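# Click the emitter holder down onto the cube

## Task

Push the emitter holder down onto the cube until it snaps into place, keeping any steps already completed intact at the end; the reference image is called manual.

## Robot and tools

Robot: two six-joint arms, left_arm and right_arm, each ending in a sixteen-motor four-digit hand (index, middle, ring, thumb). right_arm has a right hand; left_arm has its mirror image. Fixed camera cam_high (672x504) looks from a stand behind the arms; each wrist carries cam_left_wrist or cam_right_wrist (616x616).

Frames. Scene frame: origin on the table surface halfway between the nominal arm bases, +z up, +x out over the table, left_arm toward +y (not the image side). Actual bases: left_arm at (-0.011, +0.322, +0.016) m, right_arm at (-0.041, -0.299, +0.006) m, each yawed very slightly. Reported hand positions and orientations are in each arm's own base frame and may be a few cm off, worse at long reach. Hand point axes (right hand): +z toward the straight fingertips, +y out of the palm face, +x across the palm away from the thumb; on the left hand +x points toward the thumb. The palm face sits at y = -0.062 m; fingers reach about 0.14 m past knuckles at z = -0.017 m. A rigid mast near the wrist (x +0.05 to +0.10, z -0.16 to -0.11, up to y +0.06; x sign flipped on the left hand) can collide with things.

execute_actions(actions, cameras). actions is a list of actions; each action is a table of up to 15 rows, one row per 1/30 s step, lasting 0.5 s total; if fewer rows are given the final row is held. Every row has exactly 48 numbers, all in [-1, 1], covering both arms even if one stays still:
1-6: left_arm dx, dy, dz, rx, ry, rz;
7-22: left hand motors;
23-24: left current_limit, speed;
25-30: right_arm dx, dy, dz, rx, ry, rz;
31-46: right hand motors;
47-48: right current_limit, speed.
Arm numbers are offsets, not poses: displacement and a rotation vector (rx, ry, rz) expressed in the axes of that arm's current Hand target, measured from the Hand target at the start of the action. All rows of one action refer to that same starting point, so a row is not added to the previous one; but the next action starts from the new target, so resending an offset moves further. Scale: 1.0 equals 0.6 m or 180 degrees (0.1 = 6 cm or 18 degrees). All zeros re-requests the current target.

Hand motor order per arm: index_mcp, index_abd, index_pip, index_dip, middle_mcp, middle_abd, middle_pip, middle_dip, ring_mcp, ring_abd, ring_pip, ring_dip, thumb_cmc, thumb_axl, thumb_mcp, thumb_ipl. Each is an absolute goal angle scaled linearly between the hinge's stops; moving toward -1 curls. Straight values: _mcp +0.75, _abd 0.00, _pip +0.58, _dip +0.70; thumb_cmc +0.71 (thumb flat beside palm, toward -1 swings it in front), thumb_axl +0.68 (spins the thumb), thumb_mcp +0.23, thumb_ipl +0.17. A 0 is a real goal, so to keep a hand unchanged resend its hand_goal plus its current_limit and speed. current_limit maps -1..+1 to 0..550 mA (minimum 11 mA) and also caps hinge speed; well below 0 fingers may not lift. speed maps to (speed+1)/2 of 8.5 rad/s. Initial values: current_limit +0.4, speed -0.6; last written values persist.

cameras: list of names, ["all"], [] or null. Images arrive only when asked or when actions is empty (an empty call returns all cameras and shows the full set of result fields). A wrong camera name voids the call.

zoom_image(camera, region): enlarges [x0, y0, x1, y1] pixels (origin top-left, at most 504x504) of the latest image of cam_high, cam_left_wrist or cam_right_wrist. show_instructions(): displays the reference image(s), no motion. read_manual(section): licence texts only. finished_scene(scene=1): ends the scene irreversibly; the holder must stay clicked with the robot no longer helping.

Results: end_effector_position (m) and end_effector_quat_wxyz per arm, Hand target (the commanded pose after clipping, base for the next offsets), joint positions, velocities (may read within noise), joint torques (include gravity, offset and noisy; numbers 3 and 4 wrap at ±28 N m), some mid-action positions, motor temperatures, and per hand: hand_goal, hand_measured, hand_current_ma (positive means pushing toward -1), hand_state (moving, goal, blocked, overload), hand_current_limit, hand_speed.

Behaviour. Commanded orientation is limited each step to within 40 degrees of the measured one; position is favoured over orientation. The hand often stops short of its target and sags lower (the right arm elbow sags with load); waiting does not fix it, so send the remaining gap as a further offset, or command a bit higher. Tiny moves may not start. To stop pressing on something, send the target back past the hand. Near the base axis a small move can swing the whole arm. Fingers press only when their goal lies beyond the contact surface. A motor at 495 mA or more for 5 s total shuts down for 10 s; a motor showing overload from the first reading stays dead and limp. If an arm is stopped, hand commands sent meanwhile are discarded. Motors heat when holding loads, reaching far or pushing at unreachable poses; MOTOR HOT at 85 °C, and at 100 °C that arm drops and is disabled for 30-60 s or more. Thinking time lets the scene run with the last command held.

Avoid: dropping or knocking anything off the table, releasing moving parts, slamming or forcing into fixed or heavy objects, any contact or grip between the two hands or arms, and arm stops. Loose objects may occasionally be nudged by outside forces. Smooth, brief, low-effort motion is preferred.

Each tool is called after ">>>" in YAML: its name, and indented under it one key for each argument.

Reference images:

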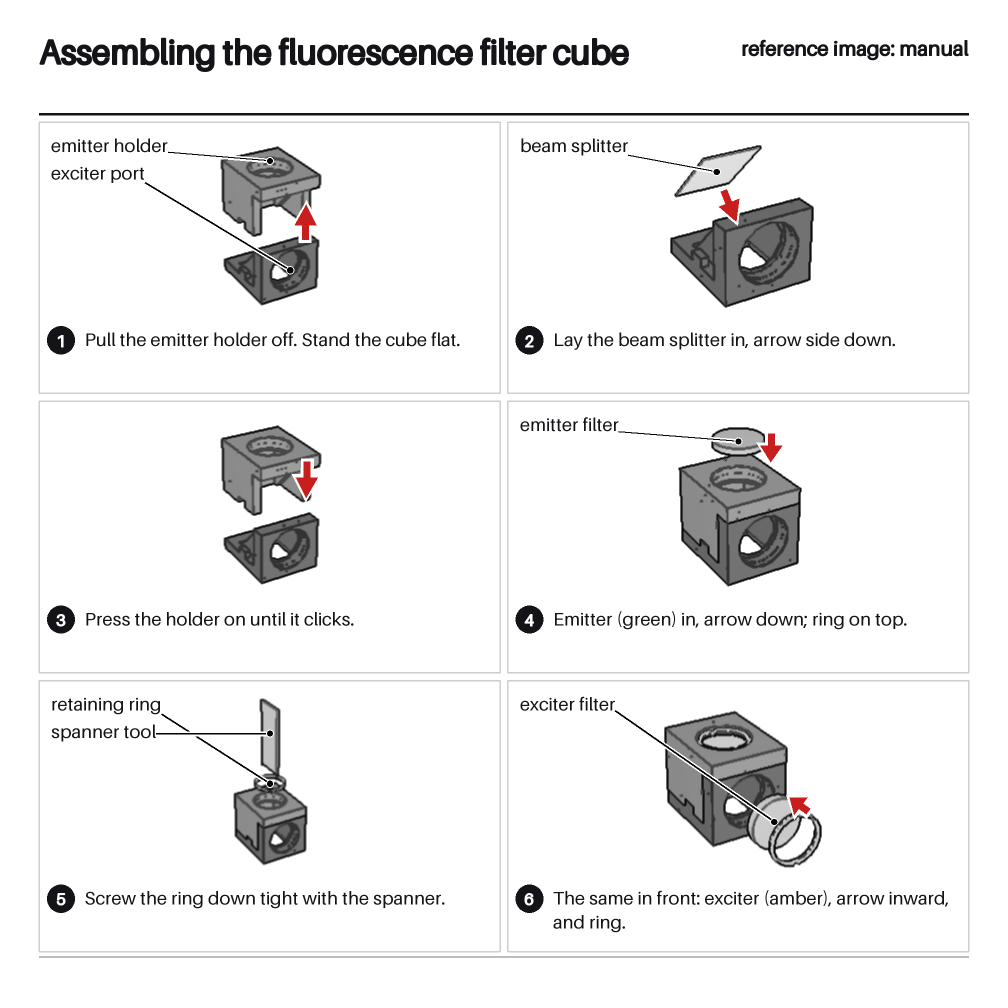

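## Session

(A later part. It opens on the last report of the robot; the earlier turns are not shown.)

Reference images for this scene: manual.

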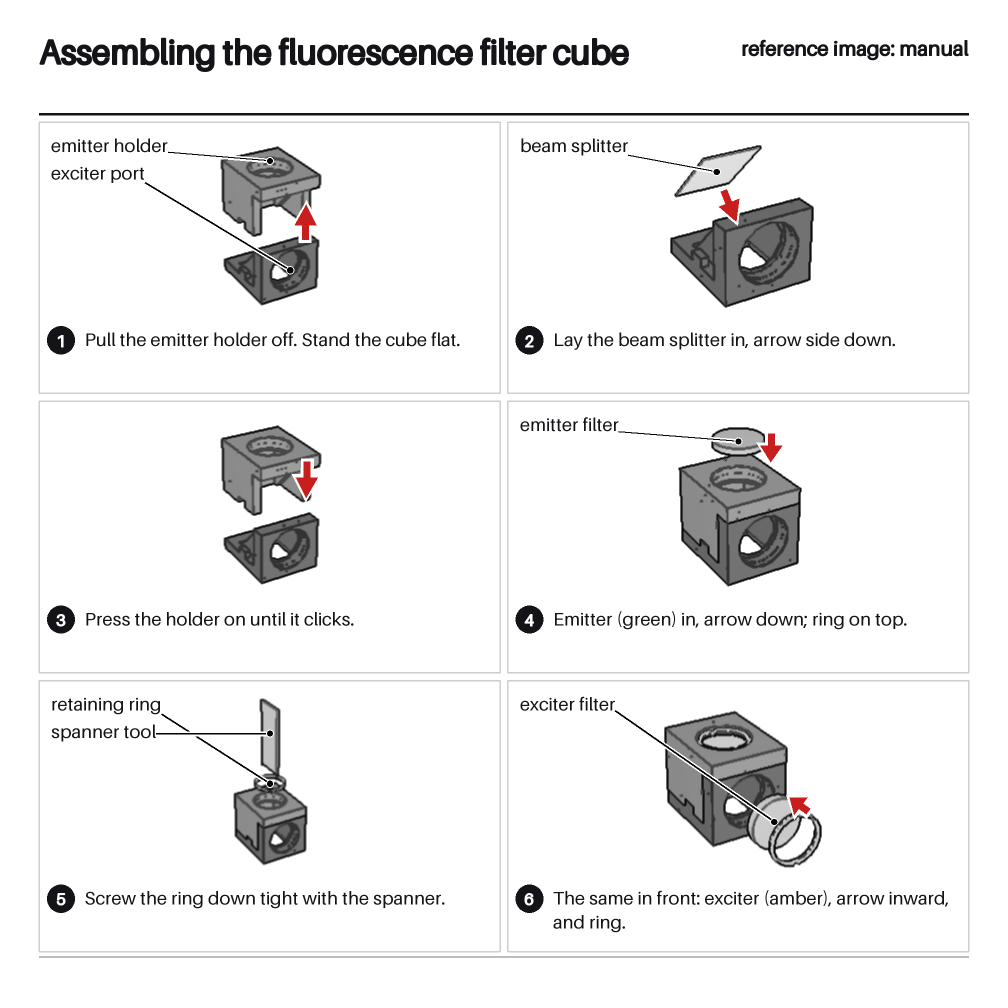

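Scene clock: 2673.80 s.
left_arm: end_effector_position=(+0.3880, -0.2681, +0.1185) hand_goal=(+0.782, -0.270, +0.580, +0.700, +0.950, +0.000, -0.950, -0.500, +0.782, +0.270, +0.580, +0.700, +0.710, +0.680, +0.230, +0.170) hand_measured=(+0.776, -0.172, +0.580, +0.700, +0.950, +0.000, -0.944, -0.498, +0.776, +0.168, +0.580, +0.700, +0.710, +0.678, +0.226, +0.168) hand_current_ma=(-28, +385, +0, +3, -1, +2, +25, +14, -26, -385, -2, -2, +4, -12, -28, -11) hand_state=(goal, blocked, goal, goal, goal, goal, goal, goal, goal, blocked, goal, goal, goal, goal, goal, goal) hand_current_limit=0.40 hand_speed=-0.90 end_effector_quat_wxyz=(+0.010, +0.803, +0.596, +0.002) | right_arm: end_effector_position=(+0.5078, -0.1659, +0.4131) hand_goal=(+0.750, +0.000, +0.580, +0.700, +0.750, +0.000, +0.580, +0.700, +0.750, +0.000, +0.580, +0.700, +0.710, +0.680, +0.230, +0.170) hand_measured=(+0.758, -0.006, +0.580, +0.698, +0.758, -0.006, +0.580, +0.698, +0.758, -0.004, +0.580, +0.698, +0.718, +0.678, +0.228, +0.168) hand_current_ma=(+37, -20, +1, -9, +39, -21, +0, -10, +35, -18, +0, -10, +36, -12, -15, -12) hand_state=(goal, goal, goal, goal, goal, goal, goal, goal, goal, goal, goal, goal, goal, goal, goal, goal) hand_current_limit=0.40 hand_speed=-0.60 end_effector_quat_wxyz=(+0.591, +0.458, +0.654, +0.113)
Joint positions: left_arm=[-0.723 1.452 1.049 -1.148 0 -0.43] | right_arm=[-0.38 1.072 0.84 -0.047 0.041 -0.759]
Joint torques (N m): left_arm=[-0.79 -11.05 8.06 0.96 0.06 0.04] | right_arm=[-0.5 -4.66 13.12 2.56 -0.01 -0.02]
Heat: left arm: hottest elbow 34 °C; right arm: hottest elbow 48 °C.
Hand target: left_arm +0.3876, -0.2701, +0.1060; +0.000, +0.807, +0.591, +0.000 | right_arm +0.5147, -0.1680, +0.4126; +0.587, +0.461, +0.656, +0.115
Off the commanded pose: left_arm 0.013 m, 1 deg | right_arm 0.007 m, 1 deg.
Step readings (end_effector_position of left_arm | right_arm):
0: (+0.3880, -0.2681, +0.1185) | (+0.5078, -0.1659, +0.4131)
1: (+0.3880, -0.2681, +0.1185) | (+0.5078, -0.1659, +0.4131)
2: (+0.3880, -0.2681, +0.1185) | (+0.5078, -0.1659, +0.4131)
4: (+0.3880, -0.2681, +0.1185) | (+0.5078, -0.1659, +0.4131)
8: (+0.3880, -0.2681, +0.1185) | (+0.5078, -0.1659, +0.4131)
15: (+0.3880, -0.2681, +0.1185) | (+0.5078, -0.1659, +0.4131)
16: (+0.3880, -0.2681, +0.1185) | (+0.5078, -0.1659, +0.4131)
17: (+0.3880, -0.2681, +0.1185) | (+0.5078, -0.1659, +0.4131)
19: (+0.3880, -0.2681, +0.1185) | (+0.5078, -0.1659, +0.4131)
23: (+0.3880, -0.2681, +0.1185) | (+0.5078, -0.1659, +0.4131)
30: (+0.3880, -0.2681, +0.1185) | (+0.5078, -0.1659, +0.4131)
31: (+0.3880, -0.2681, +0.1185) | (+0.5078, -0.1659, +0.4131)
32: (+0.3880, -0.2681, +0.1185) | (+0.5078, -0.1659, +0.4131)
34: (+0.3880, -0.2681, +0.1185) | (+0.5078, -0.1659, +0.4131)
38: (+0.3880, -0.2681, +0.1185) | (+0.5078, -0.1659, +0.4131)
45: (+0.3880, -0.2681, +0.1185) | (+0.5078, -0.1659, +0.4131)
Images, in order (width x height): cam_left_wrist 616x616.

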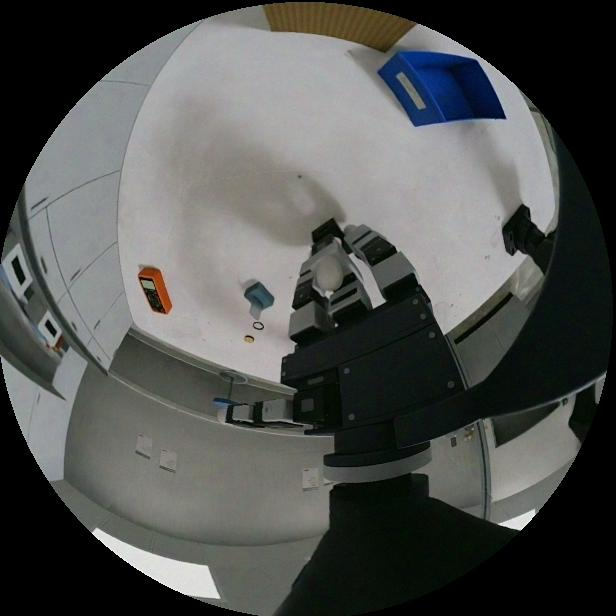

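>>> execute_actions:
  actions:
    - [[0,0,0,0,0,0,0.782,-0.27,0.58,0.7,1,0,0.2,-0.68,0.782,0.27,0.58,0.7,0.71,0.68,0.23,0.17,0.4,-0.7,0,0,0,0,0,0,0.75,0,0.58,0.7,0.75,0,0.58,0.7,0.75,0,0.58,0.7,0.71,0.68,0.23,0.17,0.4,-0.6]]
    - [[0,0,0,0,0,0,0.782,-0.27,0.58,0.7,1,0,0.985,-0.68,0.782,0.27,0.58,0.7,0.71,0.68,0.23,0.17,0.4,-0.7,0,0,0,0,0,0,0.75,0,0.58,0.7,0.75,0,0.58,0.7,0.75,0,0.58,0.7,0.71,0.68,0.23,0.17,0.4,-0.6]]
    - [[0,0,0,0,0,0,0.782,-0.27,0.58,0.7,1,0,0.985,-0.68,0.782,0.27,0.58,0.7,0.71,0.68,0.23,0.17,0.4,-0.7,0,0,0,0,0,0,0.75,0,0.58,0.7,0.75,0,0.58,0.7,0.75,0,0.58,0.7,0.71,0.68,0.23,0.17,0.4,-0.6]]
  cameras: ["cam_high", "cam_left_wrist"]

>>> zoom_image:
  camera: "cam_left_wrist"
  region: [290, 190, 360, 260]

>>> zoom_image:
  camera: "cam_high"
  region: [325, 115, 385, 175]

Scene clock: 2707.37 s.
left_arm: end_effector_position=(+0.3880, -0.2681, +0.1185) hand_goal=(+0.782, -0.270, +0.580, +0.700, +1.000, +0.000, +0.986, -0.680, +0.782, +0.270, +0.580, +0.700, +0.710, +0.680, +0.230, +0.170) hand_measured=(+0.776, -0.172, +0.580, +0.700, +0.996, +0.000, +0.980, -0.676, +0.776, +0.168, +0.580, +0.700, +0.710, +0.678, +0.226, +0.168) hand_current_ma=(-28, +385, +0, +3, -25, +2, -31, +16, -26, -385, -2, -2, +4, -12, -28, -11) hand_state=(goal, blocked, goal, goal, goal, goal, goal, goal, goal, blocked, goal, goal, goal, goal, goal, goal) hand_current_limit=0.40 hand_speed=-0.70 end_effector_quat_wxyz=(+0.010, +0.803, +0.596, +0.002) | right_arm: end_effector_position=(+0.5078, -0.1659, +0.4131) hand_goal=(+0.750, +0.000, +0.580, +0.700, +0.750, +0.000, +0.580, +0.700, +0.750, +0.000, +0.580, +0.700, +0.710, +0.680, +0.230, +0.170) hand_measured=(+0.758, -0.006, +0.580, +0.698, +0.758, -0.006, +0.580, +0.698, +0.758, -0.004, +0.580, +0.698, +0.718, +0.678, +0.228, +0.168) hand_current_ma=(+37, -20, +1, -9, +39, -21, +0, -10, +35, -18, +0, -10, +36, -12, -15, -12) hand_state=(goal, goal, goal, goal, goal, goal, goal, goal, goal, goal, goal, goal, goal, goal, goal, goal) hand_current_limit=0.40 hand_speed=-0.60 end_effector_quat_wxyz=(+0.591, +0.458, +0.654, +0.113)
Joint positions: left_arm=[-0.723 1.452 1.049 -1.148 0 -0.43] | right_arm=[-0.38 1.072 0.84 -0.047 0.041 -0.759]
Joint torques (N m): left_arm=[-0.5 -11.16 7.98 0.92 0.07 0.06] | right_arm=[-0.5 -4.66 13.15 2.58 0 -0.02]
Heat: left arm: hottest elbow 34 °C; right arm: hottest elbow 48 °C.
Hand target: left_arm +0.3876, -0.2701, +0.1060; +0.000, +0.807, +0.591, +0.000 | right_arm +0.5147, -0.1680, +0.4126; +0.587, +0.461, +0.656, +0.115
Off the commanded pose: left_arm 0.013 m, 1 deg | right_arm 0.007 m, 1 deg.
Step readings (end_effector_position of left_arm | right_arm):
0: (+0.3880, -0.2681, +0.1185) | (+0.5078, -0.1659, +0.4131)
1: (+0.3880, -0.2681, +0.1185) | (+0.5078, -0.1659, +0.4131)
2: (+0.3880, -0.2681, +0.1185) | (+0.5078, -0.1659, +0.4131)
4: (+0.3880, -0.2681, +0.1185) | (+0.5078, -0.1659, +0.4131)
8: (+0.3880, -0.2681, +0.1185) | (+0.5078, -0.1659, +0.4131)
15: (+0.3880, -0.2681, +0.1185) | (+0.5078, -0.1659, +0.4131)
16: (+0.3880, -0.2681, +0.1185) | (+0.5078, -0.1659, +0.4131)
17: (+0.3880, -0.2681, +0.1185) | (+0.5078, -0.1659, +0.4131)
19: (+0.3880, -0.2681, +0.1185) | (+0.5078, -0.1659, +0.4131)
23: (+0.3880, -0.2681, +0.1185) | (+0.5078, -0.1659, +0.4131)
30: (+0.3880, -0.2681, +0.1185) | (+0.5078, -0.1659, +0.4131)
31: (+0.3880, -0.2681, +0.1185) | (+0.5078, -0.1659, +0.4131)
32: (+0.3880, -0.2681, +0.1185) | (+0.5078, -0.1659, +0.4131)
34: (+0.3880, -0.2681, +0.1185) | (+0.5078, -0.1659, +0.4131)
38: (+0.3880, -0.2681, +0.1185) | (+0.5078, -0.1659, +0.4131)
45: (+0.3880, -0.2681, +0.1185) | (+0.5078, -0.1659, +0.4131)
Images, in order (width x height): cam_high 672x504, cam_left_wrist 616x616.

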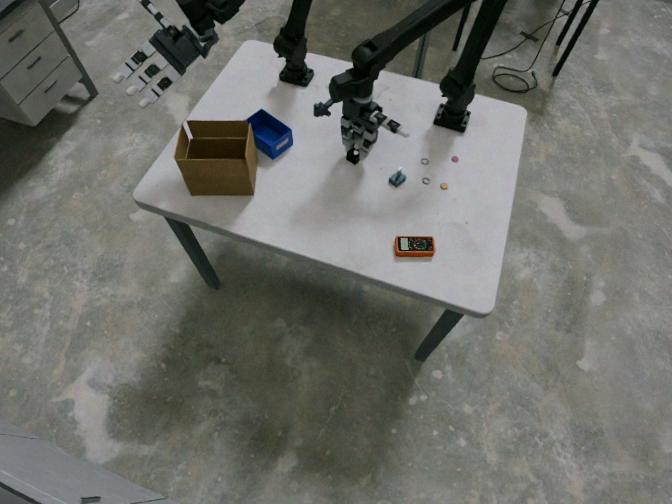

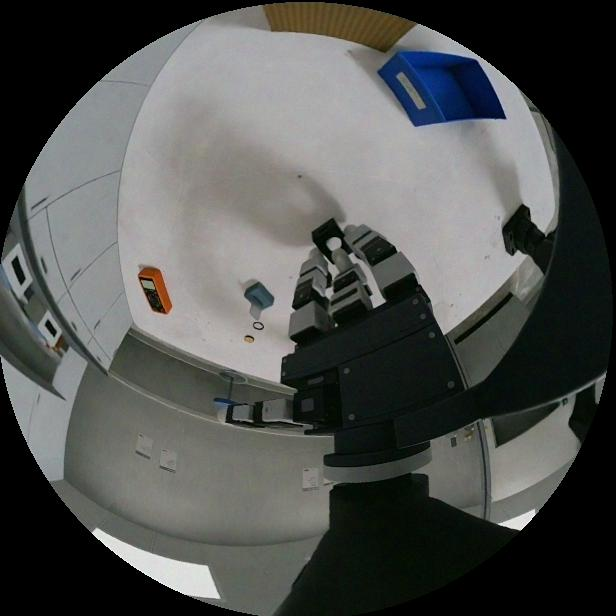

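Scaled by 7.200 from the camera's 616x616 image, which has a finer 880x880 frame.

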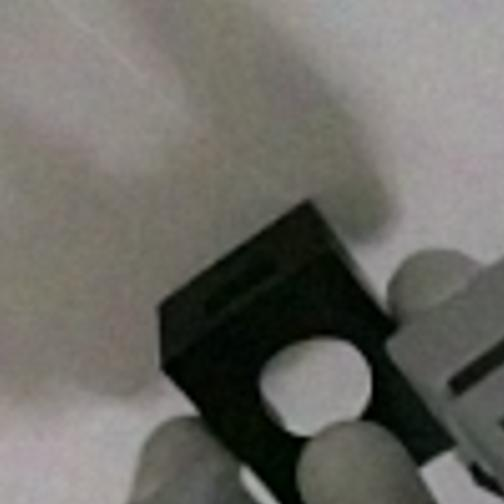

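Scaled by 8.400 from the camera's 672x504 image, which has a finer 960x720 frame.

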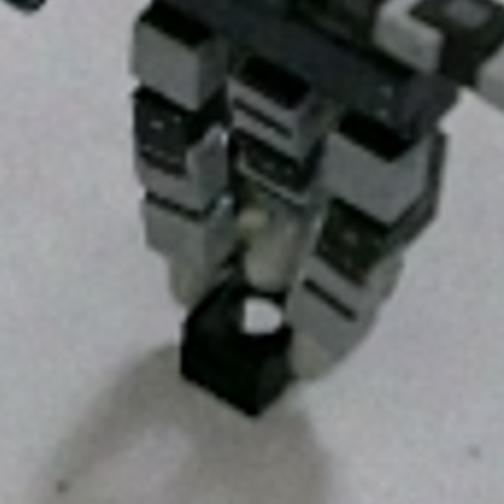

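>>> execute_actions:
  actions:
    - [[0,0,0,0,0,0,0.782,-0.27,0.58,0.7,1,0,0.985,-0.6,0.782,0.27,0.58,0.7,0.71,0.68,0.23,0.17,0.4,-0.9,0,0,0,0,0,0,0.75,0,0.58,0.7,0.75,0,0.58,0.7,0.75,0,0.58,0.7,0.71,0.68,0.23,0.17,0.4,-0.6]]
  cameras: []

>>> execute_actions:
  actions:
    - [[0,0,0,0,0,0,0.782,-0.27,0.58,0.7,1,0,0.985,-0.54,0.782,0.27,0.58,0.7,0.71,0.68,0.23,0.17,0.4,-0.9,0,0,0,0,0,0,0.75,0,0.58,0.7,0.75,0,0.58,0.7,0.75,0,0.58,0.7,0.71,0.68,0.23,0.17,0.4,-0.6]]
  cameras: []

Scene clock: 2717.23 s.
left_arm: end_effector_position=(+0.3880, -0.2681, +0.1185) hand_goal=(+0.782, -0.270, +0.580, +0.700, +1.000, +0.000, +0.986, -0.600, +0.782, +0.270, +0.580, +0.700, +0.710, +0.680, +0.230, +0.170) hand_measured=(+0.776, -0.172, +0.580, +0.700, +0.996, +0.000, +0.980, -0.602, +0.776, +0.168, +0.580, +0.700, +0.710, +0.678, +0.226, +0.168) hand_current_ma=(-28, +385, +0, +3, -25, +2, -31, -14, -26, -385, -2, -2, +4, -12, -28, -11) hand_state=(goal, blocked, goal, goal, goal, goal, goal, goal, goal, blocked, goal, goal, goal, goal, goal, goal) hand_current_limit=0.40 hand_speed=-0.90 end_effector_quat_wxyz=(+0.010, +0.803, +0.596, +0.002) | right_arm: end_effector_position=(+0.5078, -0.1659, +0.4131) hand_goal=(+0.750, +0.000, +0.580, +0.700, +0.750, +0.000, +0.580, +0.700, +0.750, +0.000, +0.580, +0.700, +0.710, +0.680, +0.230, +0.170) hand_measured=(+0.758, -0.006, +0.580, +0.698, +0.758, -0.006, +0.580, +0.698, +0.758, -0.004, +0.580, +0.698, +0.718, +0.678, +0.228, +0.168) hand_current_ma=(+37, -20, +1, -9, +39, -21, +0, -10, +35, -18, +0, -10, +36, -12, -15, -12) hand_state=(goal, goal, goal, goal, goal, goal, goal, goal, goal, goal, goal, goal, goal, goal, goal, goal) hand_current_limit=0.40 hand_speed=-0.60 end_effector_quat_wxyz=(+0.591, +0.458, +0.654, +0.113)
Joint positions: left_arm=[-0.723 1.452 1.049 -1.148 0 -0.43] | right_arm=[-0.38 1.072 0.84 -0.047 0.041 -0.759]
Joint torques (N m): left_arm=[-0.62 -11.28 7.97 1.05 0.09 0.05] | right_arm=[-0.56 -4.72 13.12 2.59 -0.01 -0.02]
Heat: left arm: hottest elbow 34 °C; right arm: hottest elbow 48 °C.
Hand target: left_arm +0.3876, -0.2701, +0.1060; +0.000, +0.807, +0.591, +0.000 | right_arm +0.5147, -0.1680, +0.4126; +0.587, +0.461, +0.656, +0.115
Off the commanded pose: left_arm 0.013 m, 1 deg | right_arm 0.007 m, 1 deg.
Step readings (end_effector_position of left_arm | right_arm):
0: (+0.3880, -0.2681, +0.1185) | (+0.5078, -0.1659, +0.4131)
1: (+0.3880, -0.2681, +0.1185) | (+0.5078, -0.1659, +0.4131)
2: (+0.3880, -0.2681, +0.1185) | (+0.5078, -0.1659, +0.4131)
4: (+0.3880, -0.2681, +0.1185) | (+0.5078, -0.1659, +0.4131)
8: (+0.3880, -0.2681, +0.1185) | (+0.5078, -0.1659, +0.4131)
15: (+0.3880, -0.2681, +0.1185) | (+0.5078, -0.1659, +0.4131)
No camera images: "cameras" was empty.

Scene clock: 2717.93 s.
left_arm: end_effector_position=(+0.3880, -0.2681, +0.1185) hand_goal=(+0.782, -0.270, +0.580, +0.700, +1.000, +0.000, +0.986, -0.540, +0.782, +0.270, +0.580, +0.700, +0.710, +0.680, +0.230, +0.170) hand_measured=(+0.776, -0.172, +0.580, +0.700, +0.996, +0.000, +0.980, -0.542, +0.776, +0.168, +0.580, +0.700, +0.710, +0.678, +0.226, +0.168) hand_current_ma=(-28, +385, +0, +3, -25, +2, -31, -14, -26, -385, -2, -2, +4, -12, -28, -11) hand_state=(goal, blocked, goal, goal, goal, goal, goal, goal, goal, blocked, goal, goal, goal, goal, goal, goal) hand_current_limit=0.40 hand_speed=-0.90 end_effector_quat_wxyz=(+0.010, +0.803, +0.596, +0.002) | right_arm: end_effector_position=(+0.5078, -0.1659, +0.4131) hand_goal=(+0.750, +0.000, +0.580, +0.700, +0.750, +0.000, +0.580, +0.700, +0.750, +0.000, +0.580, +0.700, +0.710, +0.680, +0.230, +0.170) hand_measured=(+0.758, -0.006, +0.580, +0.698, +0.758, -0.006, +0.580, +0.698, +0.758, -0.004, +0.580, +0.698, +0.718, +0.678, +0.228, +0.168) hand_current_ma=(+37, -20, +1, -9, +39, -21, +0, -10, +35, -18, +0, -10, +36, -12, -15, -12) hand_state=(goal, goal, goal, goal, goal, goal, goal, goal, goal, goal, goal, goal, goal, goal, goal, goal) hand_current_limit=0.40 hand_speed=-0.60 end_effector_quat_wxyz=(+0.591, +0.458, +0.654, +0.113)
Joint positions: left_arm=[-0.723 1.452 1.049 -1.148 0 -0.43] | right_arm=[-0.38 1.072 0.84 -0.047 0.041 -0.759]
Joint torques (N m): left_arm=[-0.85 -11.11 7.95 1.02 0.06 0.05] | right_arm=[-0.5 -4.72 13.12 2.58 -0.01 -0.02]
Heat: left arm: hottest elbow 34 °C; right arm: hottest elbow 48 °C.
Hand target: left_arm +0.3876, -0.2701, +0.1060; +0.000, +0.807, +0.591, +0.000 | right_arm +0.5147, -0.1680, +0.4126; +0.587, +0.461, +0.656, +0.115
Off the commanded pose: left_arm 0.013 m, 1 deg | right_arm 0.007 m, 1 deg.
Step readings (end_effector_position of left_arm | right_arm):
0: (+0.3880, -0.2681, +0.1185) | (+0.5078, -0.1659, +0.4131)
1: (+0.3880, -0.2681, +0.1185) | (+0.5078, -0.1659, +0.4131)
2: (+0.3880, -0.2681, +0.1185) | (+0.5078, -0.1659, +0.4131)
4: (+0.3880, -0.2681, +0.1185) | (+0.5078, -0.1659, +0.4131)
8: (+0.3880, -0.2681, +0.1185) | (+0.5078, -0.1659, +0.4131)
15: (+0.3880, -0.2681, +0.1185) | (+0.5078, -0.1659, +0.4131)
No camera images: "cameras" was empty.

>>> execute_actions:
  actions:
    - [[0,0,0,0,0,0,0.782,-0.27,0.58,0.7,1,0,0.985,-0.48,0.782,0.27,0.58,0.7,0.71,0.68,0.23,0.17,0.4,-0.9,0,0,0,0,0,0,0.75,0,0.58,0.7,0.75,0,0.58,0.7,0.75,0,0.58,0.7,0.71,0.68,0.23,0.17,0.4,-0.6]]
  cameras: ["cam_left_wrist"]

>>> zoom_image:
  camera: "cam_left_wrist"
  region: [290, 190, 360, 260]

Scene clock: 2725.93 s.
left_arm: end_effector_position=(+0.3880, -0.2681, +0.1185) hand_goal=(+0.782, -0.270, +0.580, +0.700, +1.000, +0.000, +0.986, -0.480, +0.782, +0.270, +0.580, +0.700, +0.710, +0.680, +0.230, +0.170) hand_measured=(+0.776, -0.172, +0.580, +0.700, +0.996, +0.000, +0.980, -0.482, +0.776, +0.168, +0.580, +0.700, +0.710, +0.678, +0.226, +0.168) hand_current_ma=(-28, +385, +0, +3, -25, +2, -31, -14, -26, -385, -2, -2, +4, -12, -28, -11) hand_state=(goal, blocked, goal, goal, goal, goal, goal, goal, goal, blocked, goal, goal, goal, goal, goal, goal) hand_current_limit=0.40 hand_speed=-0.90 end_effector_quat_wxyz=(+0.010, +0.803, +0.596, +0.002) | right_arm: end_effector_position=(+0.5078, -0.1659, +0.4131) hand_goal=(+0.750, +0.000, +0.580, +0.700, +0.750, +0.000, +0.580, +0.700, +0.750, +0.000, +0.580, +0.700, +0.710, +0.680, +0.230, +0.170) hand_measured=(+0.758, -0.006, +0.580, +0.698, +0.758, -0.006, +0.580, +0.698, +0.758, -0.004, +0.580, +0.698, +0.718, +0.678, +0.228, +0.168) hand_current_ma=(+37, -20, +1, -9, +39, -21, +0, -10, +35, -18, +0, -10, +36, -12, -15, -12) hand_state=(goal, goal, goal, goal, goal, goal, goal, goal, goal, goal, goal, goal, goal, goal, goal, goal) hand_current_limit=0.40 hand_speed=-0.60 end_effector_quat_wxyz=(+0.591, +0.458, +0.654, +0.113)
Joint positions: left_arm=[-0.723 1.452 1.049 -1.148 0 -0.43] | right_arm=[-0.38 1.072 0.84 -0.047 0.041 -0.759]
Joint torques (N m): left_arm=[-0.5 -11.28 7.98 1.03 0.06 0.04] | right_arm=[-0.56 -4.72 13.12 2.58 -0.01 -0.02]
Heat: left arm: hottest elbow 34 °C; right arm: hottest elbow 48 °C.
Hand target: left_arm +0.3876, -0.2701, +0.1060; +0.000, +0.807, +0.591, +0.000 | right_arm +0.5147, -0.1680, +0.4126; +0.587, +0.461, +0.656, +0.115
Off the commanded pose: left_arm 0.013 m, 1 deg | right_arm 0.007 m, 1 deg.
Step readings (end_effector_position of left_arm | right_arm):
0: (+0.3880, -0.2681, +0.1185) | (+0.5078, -0.1659, +0.4131)
1: (+0.3880, -0.2681, +0.1185) | (+0.5078, -0.1659, +0.4131)
2: (+0.3880, -0.2681, +0.1185) | (+0.5078, -0.1659, +0.4131)
4: (+0.3880, -0.2681, +0.1185) | (+0.5078, -0.1659, +0.4131)
8: (+0.3880, -0.2681, +0.1185) | (+0.5078, -0.1659, +0.4131)
15: (+0.3880, -0.2681, +0.1185) | (+0.5078, -0.1659, +0.4131)
Images, in order (width x height): cam_left_wrist 616x616.

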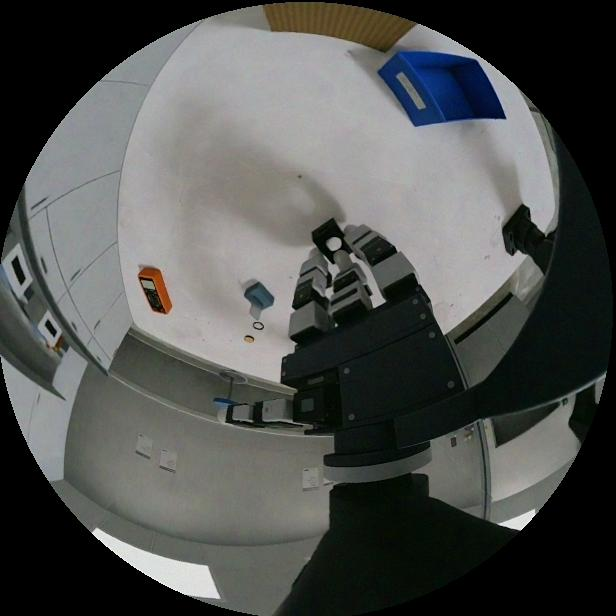

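Scaled by 7.200 from the camera's 616x616 image, which has a finer 880x880 frame.

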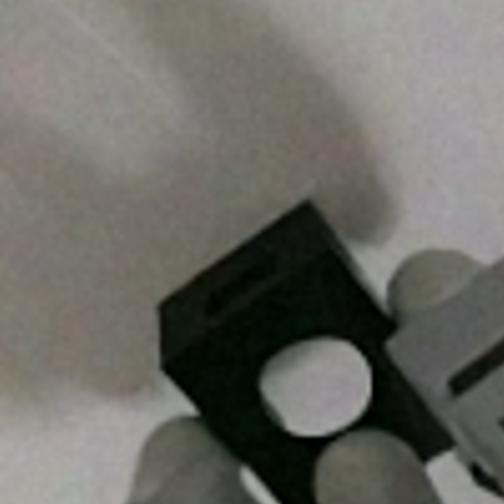

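>>> execute_actions:
  actions:
    - [[0,0,0,0,0,0,0.782,-0.27,0.58,0.7,1,0,0.985,-0.42,0.782,0.27,0.58,0.7,0.71,0.68,0.23,0.17,0.4,-0.9,0,0,0,0,0,0,0.75,0,0.58,0.7,0.75,0,0.58,0.7,0.75,0,0.58,0.7,0.71,0.68,0.23,0.17,0.4,-0.6]]
  cameras: []

>>> execute_actions:
  actions:
    - [[0,0,0,0,0,0,0.782,-0.27,0.58,0.7,1,0,0.985,-0.37,0.782,0.27,0.58,0.7,0.71,0.68,0.23,0.17,0.4,-0.9,0,0,0,0,0,0,0.75,0,0.58,0.7,0.75,0,0.58,0.7,0.75,0,0.58,0.7,0.71,0.68,0.23,0.17,0.4,-0.6]]
  cameras: ["cam_left_wrist"]

>>> zoom_image:
  camera: "cam_left_wrist"
  region: [290, 190, 360, 260]

Scene clock: 2740.73 s.
left_arm: end_effector_position=(+0.3880, -0.2681, +0.1185) hand_goal=(+0.782, -0.270, +0.580, +0.700, +1.000, +0.000, +0.986, -0.420, +0.782, +0.270, +0.580, +0.700, +0.710, +0.680, +0.230, +0.170) hand_measured=(+0.778, -0.172, +0.580, +0.700, +0.996, +0.000, +0.980, -0.436, +0.778, +0.168, +0.580, +0.700, +0.710, +0.678, +0.226, +0.168) hand_current_ma=(-18, +385, +0, +3, -25, +2, -31, -75, -17, -385, -2, -2, +4, -12, -28, -11) hand_state=(goal, blocked, goal, goal, goal, goal, goal, goal, goal, blocked, goal, goal, goal, goal, goal, goal) hand_current_limit=0.40 hand_speed=-0.90 end_effector_quat_wxyz=(+0.010, +0.803, +0.596, +0.002) | right_arm: end_effector_position=(+0.5078, -0.1659, +0.4131) hand_goal=(+0.750, +0.000, +0.580, +0.700, +0.750, +0.000, +0.580, +0.700, +0.750, +0.000, +0.580, +0.700, +0.710, +0.680, +0.230, +0.170) hand_measured=(+0.758, -0.006, +0.580, +0.698, +0.758, -0.006, +0.580, +0.698, +0.758, -0.004, +0.580, +0.698, +0.718, +0.678, +0.228, +0.168) hand_current_ma=(+37, -20, +1, -9, +39, -21, +0, -10, +35, -18, +0, -10, +36, -12, -15, -12) hand_state=(goal, goal, goal, goal, goal, goal, goal, goal, goal, goal, goal, goal, goal, goal, goal, goal) hand_current_limit=0.40 hand_speed=-0.60 end_effector_quat_wxyz=(+0.591, +0.458, +0.654, +0.113)
Joint positions: left_arm=[-0.723 1.452 1.049 -1.148 0 -0.43] | right_arm=[-0.38 1.072 0.84 -0.047 0.041 -0.759]
Joint torques (N m): left_arm=[-0.56 -11.16 8.02 1.01 0.08 0.05] | right_arm=[-0.56 -4.72 13.12 2.59 -0.01 -0.02]
Heat: left arm: hottest elbow 33 °C; right arm: hottest elbow 48 °C.
Hand target: left_arm +0.3876, -0.2701, +0.1060; +0.000, +0.807, +0.591, +0.000 | right_arm +0.5147, -0.1680, +0.4126; +0.587, +0.461, +0.656, +0.115
Off the commanded pose: left_arm 0.013 m, 1 deg | right_arm 0.007 m, 1 deg.
Step readings (end_effector_position of left_arm | right_arm):
0: (+0.3880, -0.2681, +0.1185) | (+0.5078, -0.1659, +0.4131)
1: (+0.3880, -0.2681, +0.1185) | (+0.5078, -0.1659, +0.4131)
2: (+0.3880, -0.2681, +0.1185) | (+0.5078, -0.1659, +0.4131)
4: (+0.3880, -0.2681, +0.1185) | (+0.5078, -0.1659, +0.4131)
8: (+0.3880, -0.2681, +0.1185) | (+0.5078, -0.1659, +0.4131)
15: (+0.3880, -0.2681, +0.1185) | (+0.5078, -0.1659, +0.4131)
No camera images: "cameras" was empty.

Scene clock: 2741.43 s.
left_arm: end_effector_position=(+0.3880, -0.2681, +0.1185) hand_goal=(+0.782, -0.270, +0.580, +0.700, +1.000, +0.000, +0.986, -0.370, +0.782, +0.270, +0.580, +0.700, +0.710, +0.680, +0.230, +0.170) hand_measured=(+0.782, -0.172, +0.580, +0.700, +0.996, +0.000, +0.980, -0.416, +0.784, +0.168, +0.580, +0.700, +0.710, +0.678, +0.226, +0.168) hand_current_ma=(+5, +385, +1, +3, -25, +2, -31, -226, +5, -385, +1, -2, +4, -12, -28, -11) hand_state=(goal, blocked, goal, goal, goal, goal, goal, blocked, goal, blocked, goal, goal, goal, goal, goal, goal) hand_current_limit=0.40 hand_speed=-0.90 end_effector_quat_wxyz=(+0.010, +0.803, +0.596, +0.002) | right_arm: end_effector_position=(+0.5078, -0.1659, +0.4131) hand_goal=(+0.750, +0.000, +0.580, +0.700, +0.750, +0.000, +0.580, +0.700, +0.750, +0.000, +0.580, +0.700, +0.710, +0.680, +0.230, +0.170) hand_measured=(+0.758, -0.006, +0.580, +0.698, +0.758, -0.006, +0.580, +0.698, +0.758, -0.004, +0.580, +0.698, +0.718, +0.678, +0.228, +0.168) hand_current_ma=(+37, -20, +1, -9, +39, -21, +0, -10, +35, -18, +0, -10, +36, -12, -15, -12) hand_state=(goal, goal, goal, goal, goal, goal, goal, goal, goal, goal, goal, goal, goal, goal, goal, goal) hand_current_limit=0.40 hand_speed=-0.60 end_effector_quat_wxyz=(+0.591, +0.458, +0.654, +0.113)
Joint positions: left_arm=[-0.723 1.452 1.049 -1.148 0 -0.43] | right_arm=[-0.38 1.072 0.84 -0.047 0.041 -0.759]
Joint torques (N m): left_arm=[-0.97 -11.05 7.98 1.05 0.07 0.02] | right_arm=[-0.44 -4.72 13.11 2.59 -0.01 -0.02]
Heat: left arm: hottest elbow 33 °C; right arm: hottest elbow 48 °C.
Hand target: left_arm +0.3876, -0.2701, +0.1060; +0.000, +0.807, +0.591, +0.000 | right_arm +0.5147, -0.1680, +0.4126; +0.587, +0.461, +0.656, +0.115
Off the commanded pose: left_arm 0.013 m, 1 deg | right_arm 0.007 m, 1 deg.
Step readings (end_effector_position of left_arm | right_arm):
0: (+0.3880, -0.2681, +0.1185) | (+0.5078, -0.1659, +0.4131)
1: (+0.3880, -0.2681, +0.1185) | (+0.5078, -0.1659, +0.4131)
2: (+0.3880, -0.2681, +0.1185) | (+0.5078, -0.1659, +0.4131)
4: (+0.3880, -0.2681, +0.1185) | (+0.5078, -0.1659, +0.4131)
8: (+0.3880, -0.2681, +0.1185) | (+0.5078, -0.1659, +0.4131)
15: (+0.3880, -0.2681, +0.1185) | (+0.5078, -0.1659, +0.4131)
Images, in order (width x height): cam_left_wrist 616x616.

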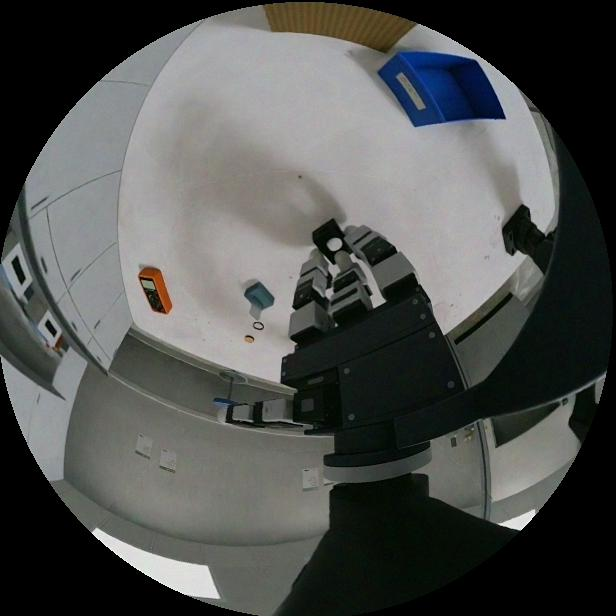

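Scaled by 7.200 from the camera's 616x616 image, which has a finer 880x880 frame.

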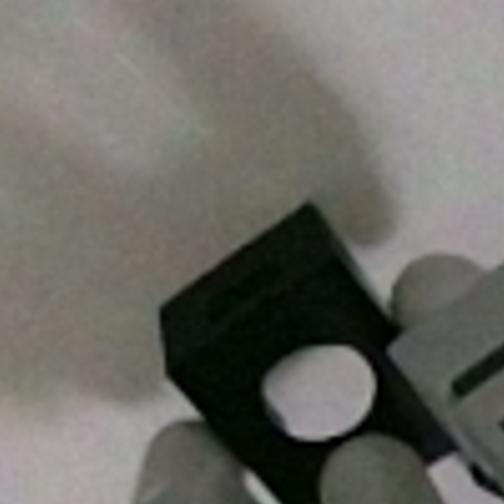

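>>> execute_actions:
  actions:
    - [[0,0,0,0,0,0,0.782,-0.27,0.58,0.7,1,0,0.985,-0.41,0.782,0.27,0.58,0.7,0.71,0.68,0.23,0.17,0.4,-0.9,0,0,0,0,0,0,0.75,0,0.58,0.7,0.75,0,0.58,0.7,0.75,0,0.58,0.7,0.71,0.68,0.23,0.17,0.4,-0.6]]
  cameras: ["all"]

Scene clock: 2784.40 s.
left_arm: end_effector_position=(+0.3881, -0.2682, +0.1185) hand_goal=(+0.782, -0.270, +0.580, +0.700, +1.000, +0.000, +0.986, -0.410, +0.782, +0.270, +0.580, +0.700, +0.710, +0.680, +0.230, +0.170) hand_measured=(+0.782, -0.172, +0.580, +0.700, +0.996, +0.000, +0.980, -0.422, +0.782, +0.168, +0.580, +0.700, +0.710, +0.678, +0.226, +0.168) hand_current_ma=(+4, +385, +1, +3, -21, +2, -31, -61, +4, -385, +1, -2, +4, -12, -28, -11) hand_state=(goal, blocked, goal, goal, goal, goal, goal, goal, goal, blocked, goal, goal, goal, goal, goal, goal) hand_current_limit=0.40 hand_speed=-0.90 end_effector_quat_wxyz=(+0.010, +0.803, +0.596, +0.002) | right_arm: end_effector_position=(+0.5078, -0.1659, +0.4131) hand_goal=(+0.750, +0.000, +0.580, +0.700, +0.750, +0.000, +0.580, +0.700, +0.750, +0.000, +0.580, +0.700, +0.710, +0.680, +0.230, +0.170) hand_measured=(+0.758, -0.006, +0.580, +0.698, +0.758, -0.006, +0.580, +0.698, +0.758, -0.004, +0.580, +0.698, +0.718, +0.678, +0.228, +0.168) hand_current_ma=(+37, -20, +1, -9, +39, -21, +0, -10, +35, -18, +0, -10, +36, -12, -15, -12) hand_state=(goal, goal, goal, goal, goal, goal, goal, goal, goal, goal, goal, goal, goal, goal, goal, goal) hand_current_limit=0.40 hand_speed=-0.60 end_effector_quat_wxyz=(+0.591, +0.458, +0.654, +0.113)
Joint positions: left_arm=[-0.723 1.452 1.049 -1.147 0 -0.43] | right_arm=[-0.38 1.072 0.84 -0.047 0.041 -0.759]
Joint torques (N m): left_arm=[-0.67 -11.22 8.01 0.94 0.07 0.05] | right_arm=[-0.56 -4.66 13.12 2.58 0 -0.02]
Heat: left arm: hottest elbow 33 °C; right arm: hottest elbow 48 °C.
Hand target: left_arm +0.3876, -0.2701, +0.1060; +0.000, +0.807, +0.591, +0.000 | right_arm +0.5147, -0.1680, +0.4126; +0.587, +0.461, +0.656, +0.115
Off the commanded pose: left_arm 0.013 m, 1 deg | right_arm 0.007 m, 1 deg.
Step readings (end_effector_position of left_arm | right_arm):
0: (+0.3880, -0.2681, +0.1185) | (+0.5078, -0.1659, +0.4131)
1: (+0.3880, -0.2681, +0.1185) | (+0.5078, -0.1659, +0.4131)
2: (+0.3880, -0.2681, +0.1185) | (+0.5078, -0.1659, +0.4131)
4: (+0.3880, -0.2681, +0.1185) | (+0.5078, -0.1659, +0.4131)
8: (+0.3881, -0.2682, +0.1185) | (+0.5078, -0.1659, +0.4131)
15: (+0.3881, -0.2682, +0.1185) | (+0.5078, -0.1659, +0.4131)

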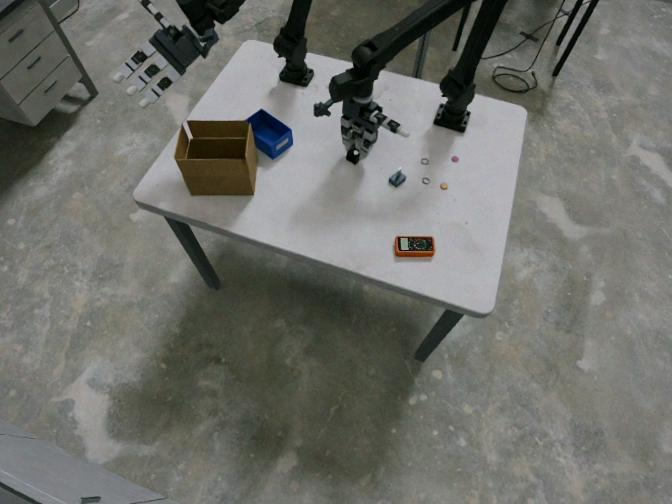

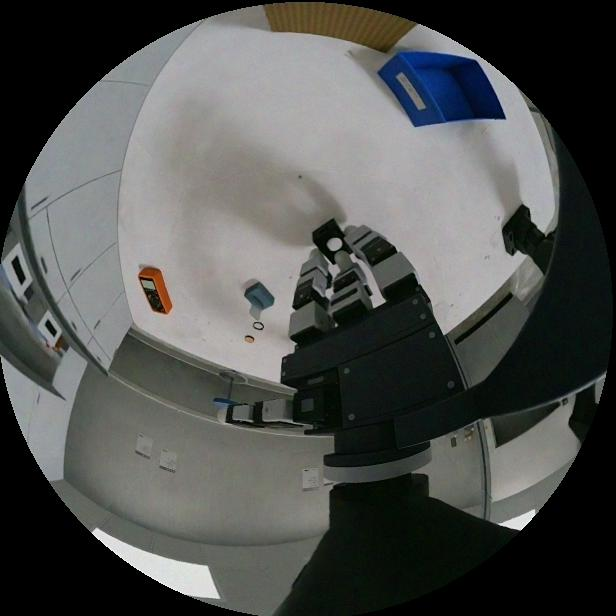

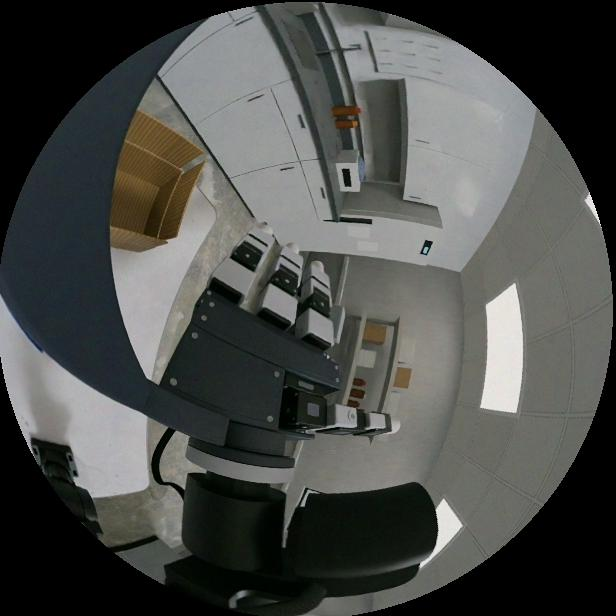

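>>> zoom_image:
  camera: "cam_left_wrist"
  region: [270, 180, 450, 360]

>>> zoom_image:
  camera: "cam_high"
  region: [310, 100, 420, 200]

Scaled by 2.800 from the camera's 616x616 image, which has a finer 880x880 frame.

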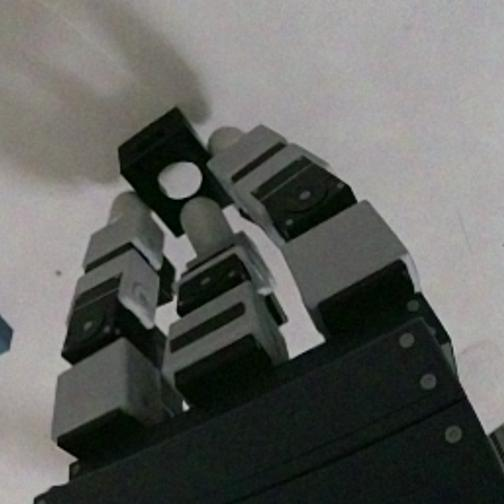

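Scaled by 4.582 from the camera's 672x504 image, which has a finer 960x720 frame.

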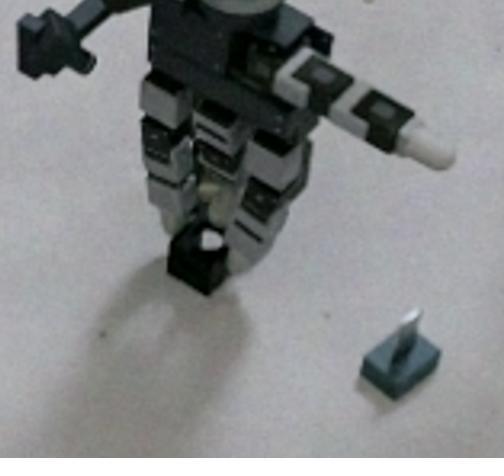

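>>> execute_actions:
  actions:
    - [[0,0,-0.04,0,0,0,0.782,-0.27,0.58,0.7,1,0,0.985,-0.41,0.782,0.27,0.58,0.7,0.71,0.68,0.23,0.17,0.4,-0.9,0,0,0,0,0,0,0.75,0,0.58,0.7,0.75,0,0.58,0.7,0.75,0,0.58,0.7,0.71,0.68,0.23,0.17,0.4,-0.6],[0,0,-0.08,0,0,0,0.782,-0.27,0.58,0.7,1,0,0.985,-0.41,0.782,0.27,0.58,0.7,0.71,0.68,0.23,0.17,0.4,-0.9,0,0,0,0,0,0,0.75,0,0.58,0.7,0.75,0,0.58,0.7,0.75,0,0.58,0.7,0.71,0.68,0.23,0.17,0.4,-0.6],[0,0,-0.1,0,0,0,0.782,-0.27,0.58,0.7,1,0,0.985,-0.41,0.782,0.27,0.58,0.7,0.71,0.68,0.23,0.17,0.4,-0.9,0,0,0,0,0,0,0.75,0,0.58,0.7,0.75,0,0.58,0.7,0.75,0,0.58,0.7,0.71,0.68,0.23,0.17,0.4,-0.6]]
  cameras: ["cam_high", "cam_left_wrist"]

>>> zoom_image:
  camera: "cam_left_wrist"
  region: [270, 180, 450, 360]

>>> zoom_image:
  camera: "cam_high"
  region: [310, 90, 420, 200]

Scene clock: 2809.93 s.
left_arm: end_effector_position=(+0.3779, -0.2592, +0.1430) hand_goal=(+0.782, -0.270, +0.580, +0.700, +1.000, +0.000, +0.986, -0.410, +0.782, +0.270, +0.580, +0.700, +0.710, +0.680, +0.230, +0.170) hand_measured=(+0.780, -0.172, +0.580, +0.700, +0.996, +0.000, +0.982, -0.414, +0.782, +0.168, +0.580, +0.700, +0.710, +0.678, +0.226, +0.168) hand_current_ma=(-6, +385, -2, +2, -25, +2, -24, -24, -5, -385, -2, -2, +4, -12, -29, -11) hand_state=(goal, blocked, goal, goal, goal, goal, goal, goal, goal, blocked, goal, goal, goal, goal, goal, goal) hand_current_limit=0.40 hand_speed=-0.90 end_effector_quat_wxyz=(-0.023, +0.803, +0.596, -0.005) | right_arm: end_effector_position=(+0.5078, -0.1659, +0.4131) hand_goal=(+0.750, +0.000, +0.580, +0.700, +0.750, +0.000, +0.580, +0.700, +0.750, +0.000, +0.580, +0.700, +0.710, +0.680, +0.230, +0.170) hand_measured=(+0.758, -0.006, +0.580, +0.698, +0.758, -0.006, +0.580, +0.698, +0.758, -0.004, +0.580, +0.698, +0.718, +0.678, +0.228, +0.168) hand_current_ma=(+37, -20, +1, -9, +39, -21, +0, -10, +35, -18, +0, -10, +36, -12, -15, -12) hand_state=(goal, goal, goal, goal, goal, goal, goal, goal, goal, goal, goal, goal, goal, goal, goal, goal) hand_current_limit=0.40 hand_speed=-0.60 end_effector_quat_wxyz=(+0.591, +0.458, +0.654, +0.113)
Joint positions: left_arm=[-0.723 1.432 1.108 -1.293 0 -0.429] | right_arm=[-0.38 1.072 0.84 -0.047 0.041 -0.759]
Joint torques (N m): left_arm=[-0.67 -14.27 12.53 0.13 0.02 0.04] | right_arm=[-0.56 -4.72 13.12 2.58 0 -0.02]
Heat: left arm: hottest elbow 33 °C; right arm: hottest elbow 48 °C.
Hand target: left_arm +0.3877, -0.2701, +0.1660; +0.000, +0.807, +0.591, +0.000 | right_arm +0.5147, -0.1680, +0.4126; +0.587, +0.461, +0.656, +0.115
Off the commanded pose: left_arm 0.027 m, 3 deg | right_arm 0.007 m, 1 deg.
Step readings (end_effector_position of left_arm | right_arm):
0: (+0.3881, -0.2682, +0.1185) | (+0.5078, -0.1659, +0.4131)
1: (+0.3870, -0.2673, +0.1182) | (+0.5078, -0.1659, +0.4131)
2: (+0.3853, -0.2657, +0.1190) | (+0.5078, -0.1659, +0.4131)
4: (+0.3783, -0.2596, +0.1229) | (+0.5078, -0.1659, +0.4131)
8: (+0.3754, -0.2571, +0.1355) | (+0.5078, -0.1659, +0.4131)
15: (+0.3780, -0.2594, +0.1430) | (+0.5078, -0.1659, +0.4131)
Images, in order (width x height): cam_high 672x504, cam_left_wrist 616x616.

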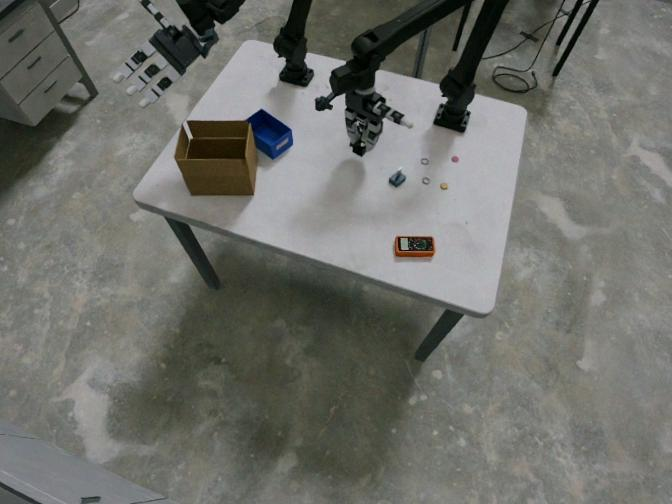

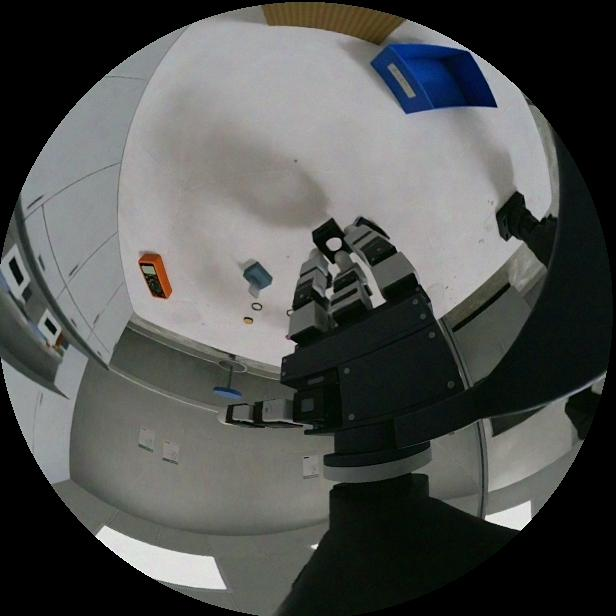

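Scaled by 2.800 from the camera's 616x616 image, which has a finer 880x880 frame.

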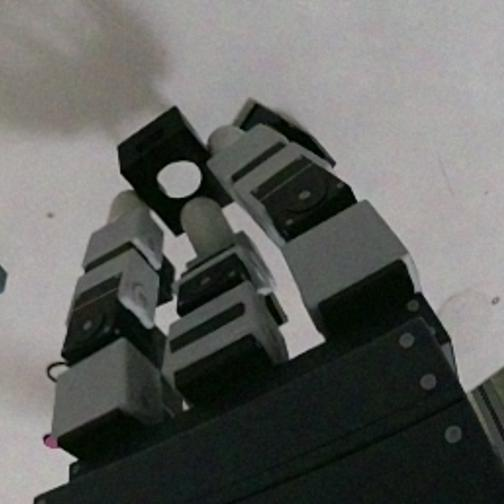

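Scaled by 4.582 from the camera's 672x504 image, which has a finer 960x720 frame.

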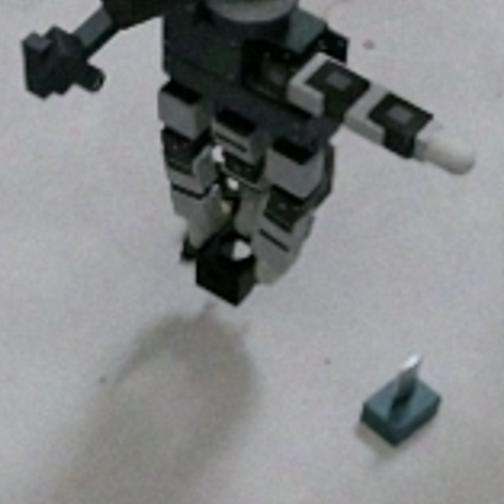

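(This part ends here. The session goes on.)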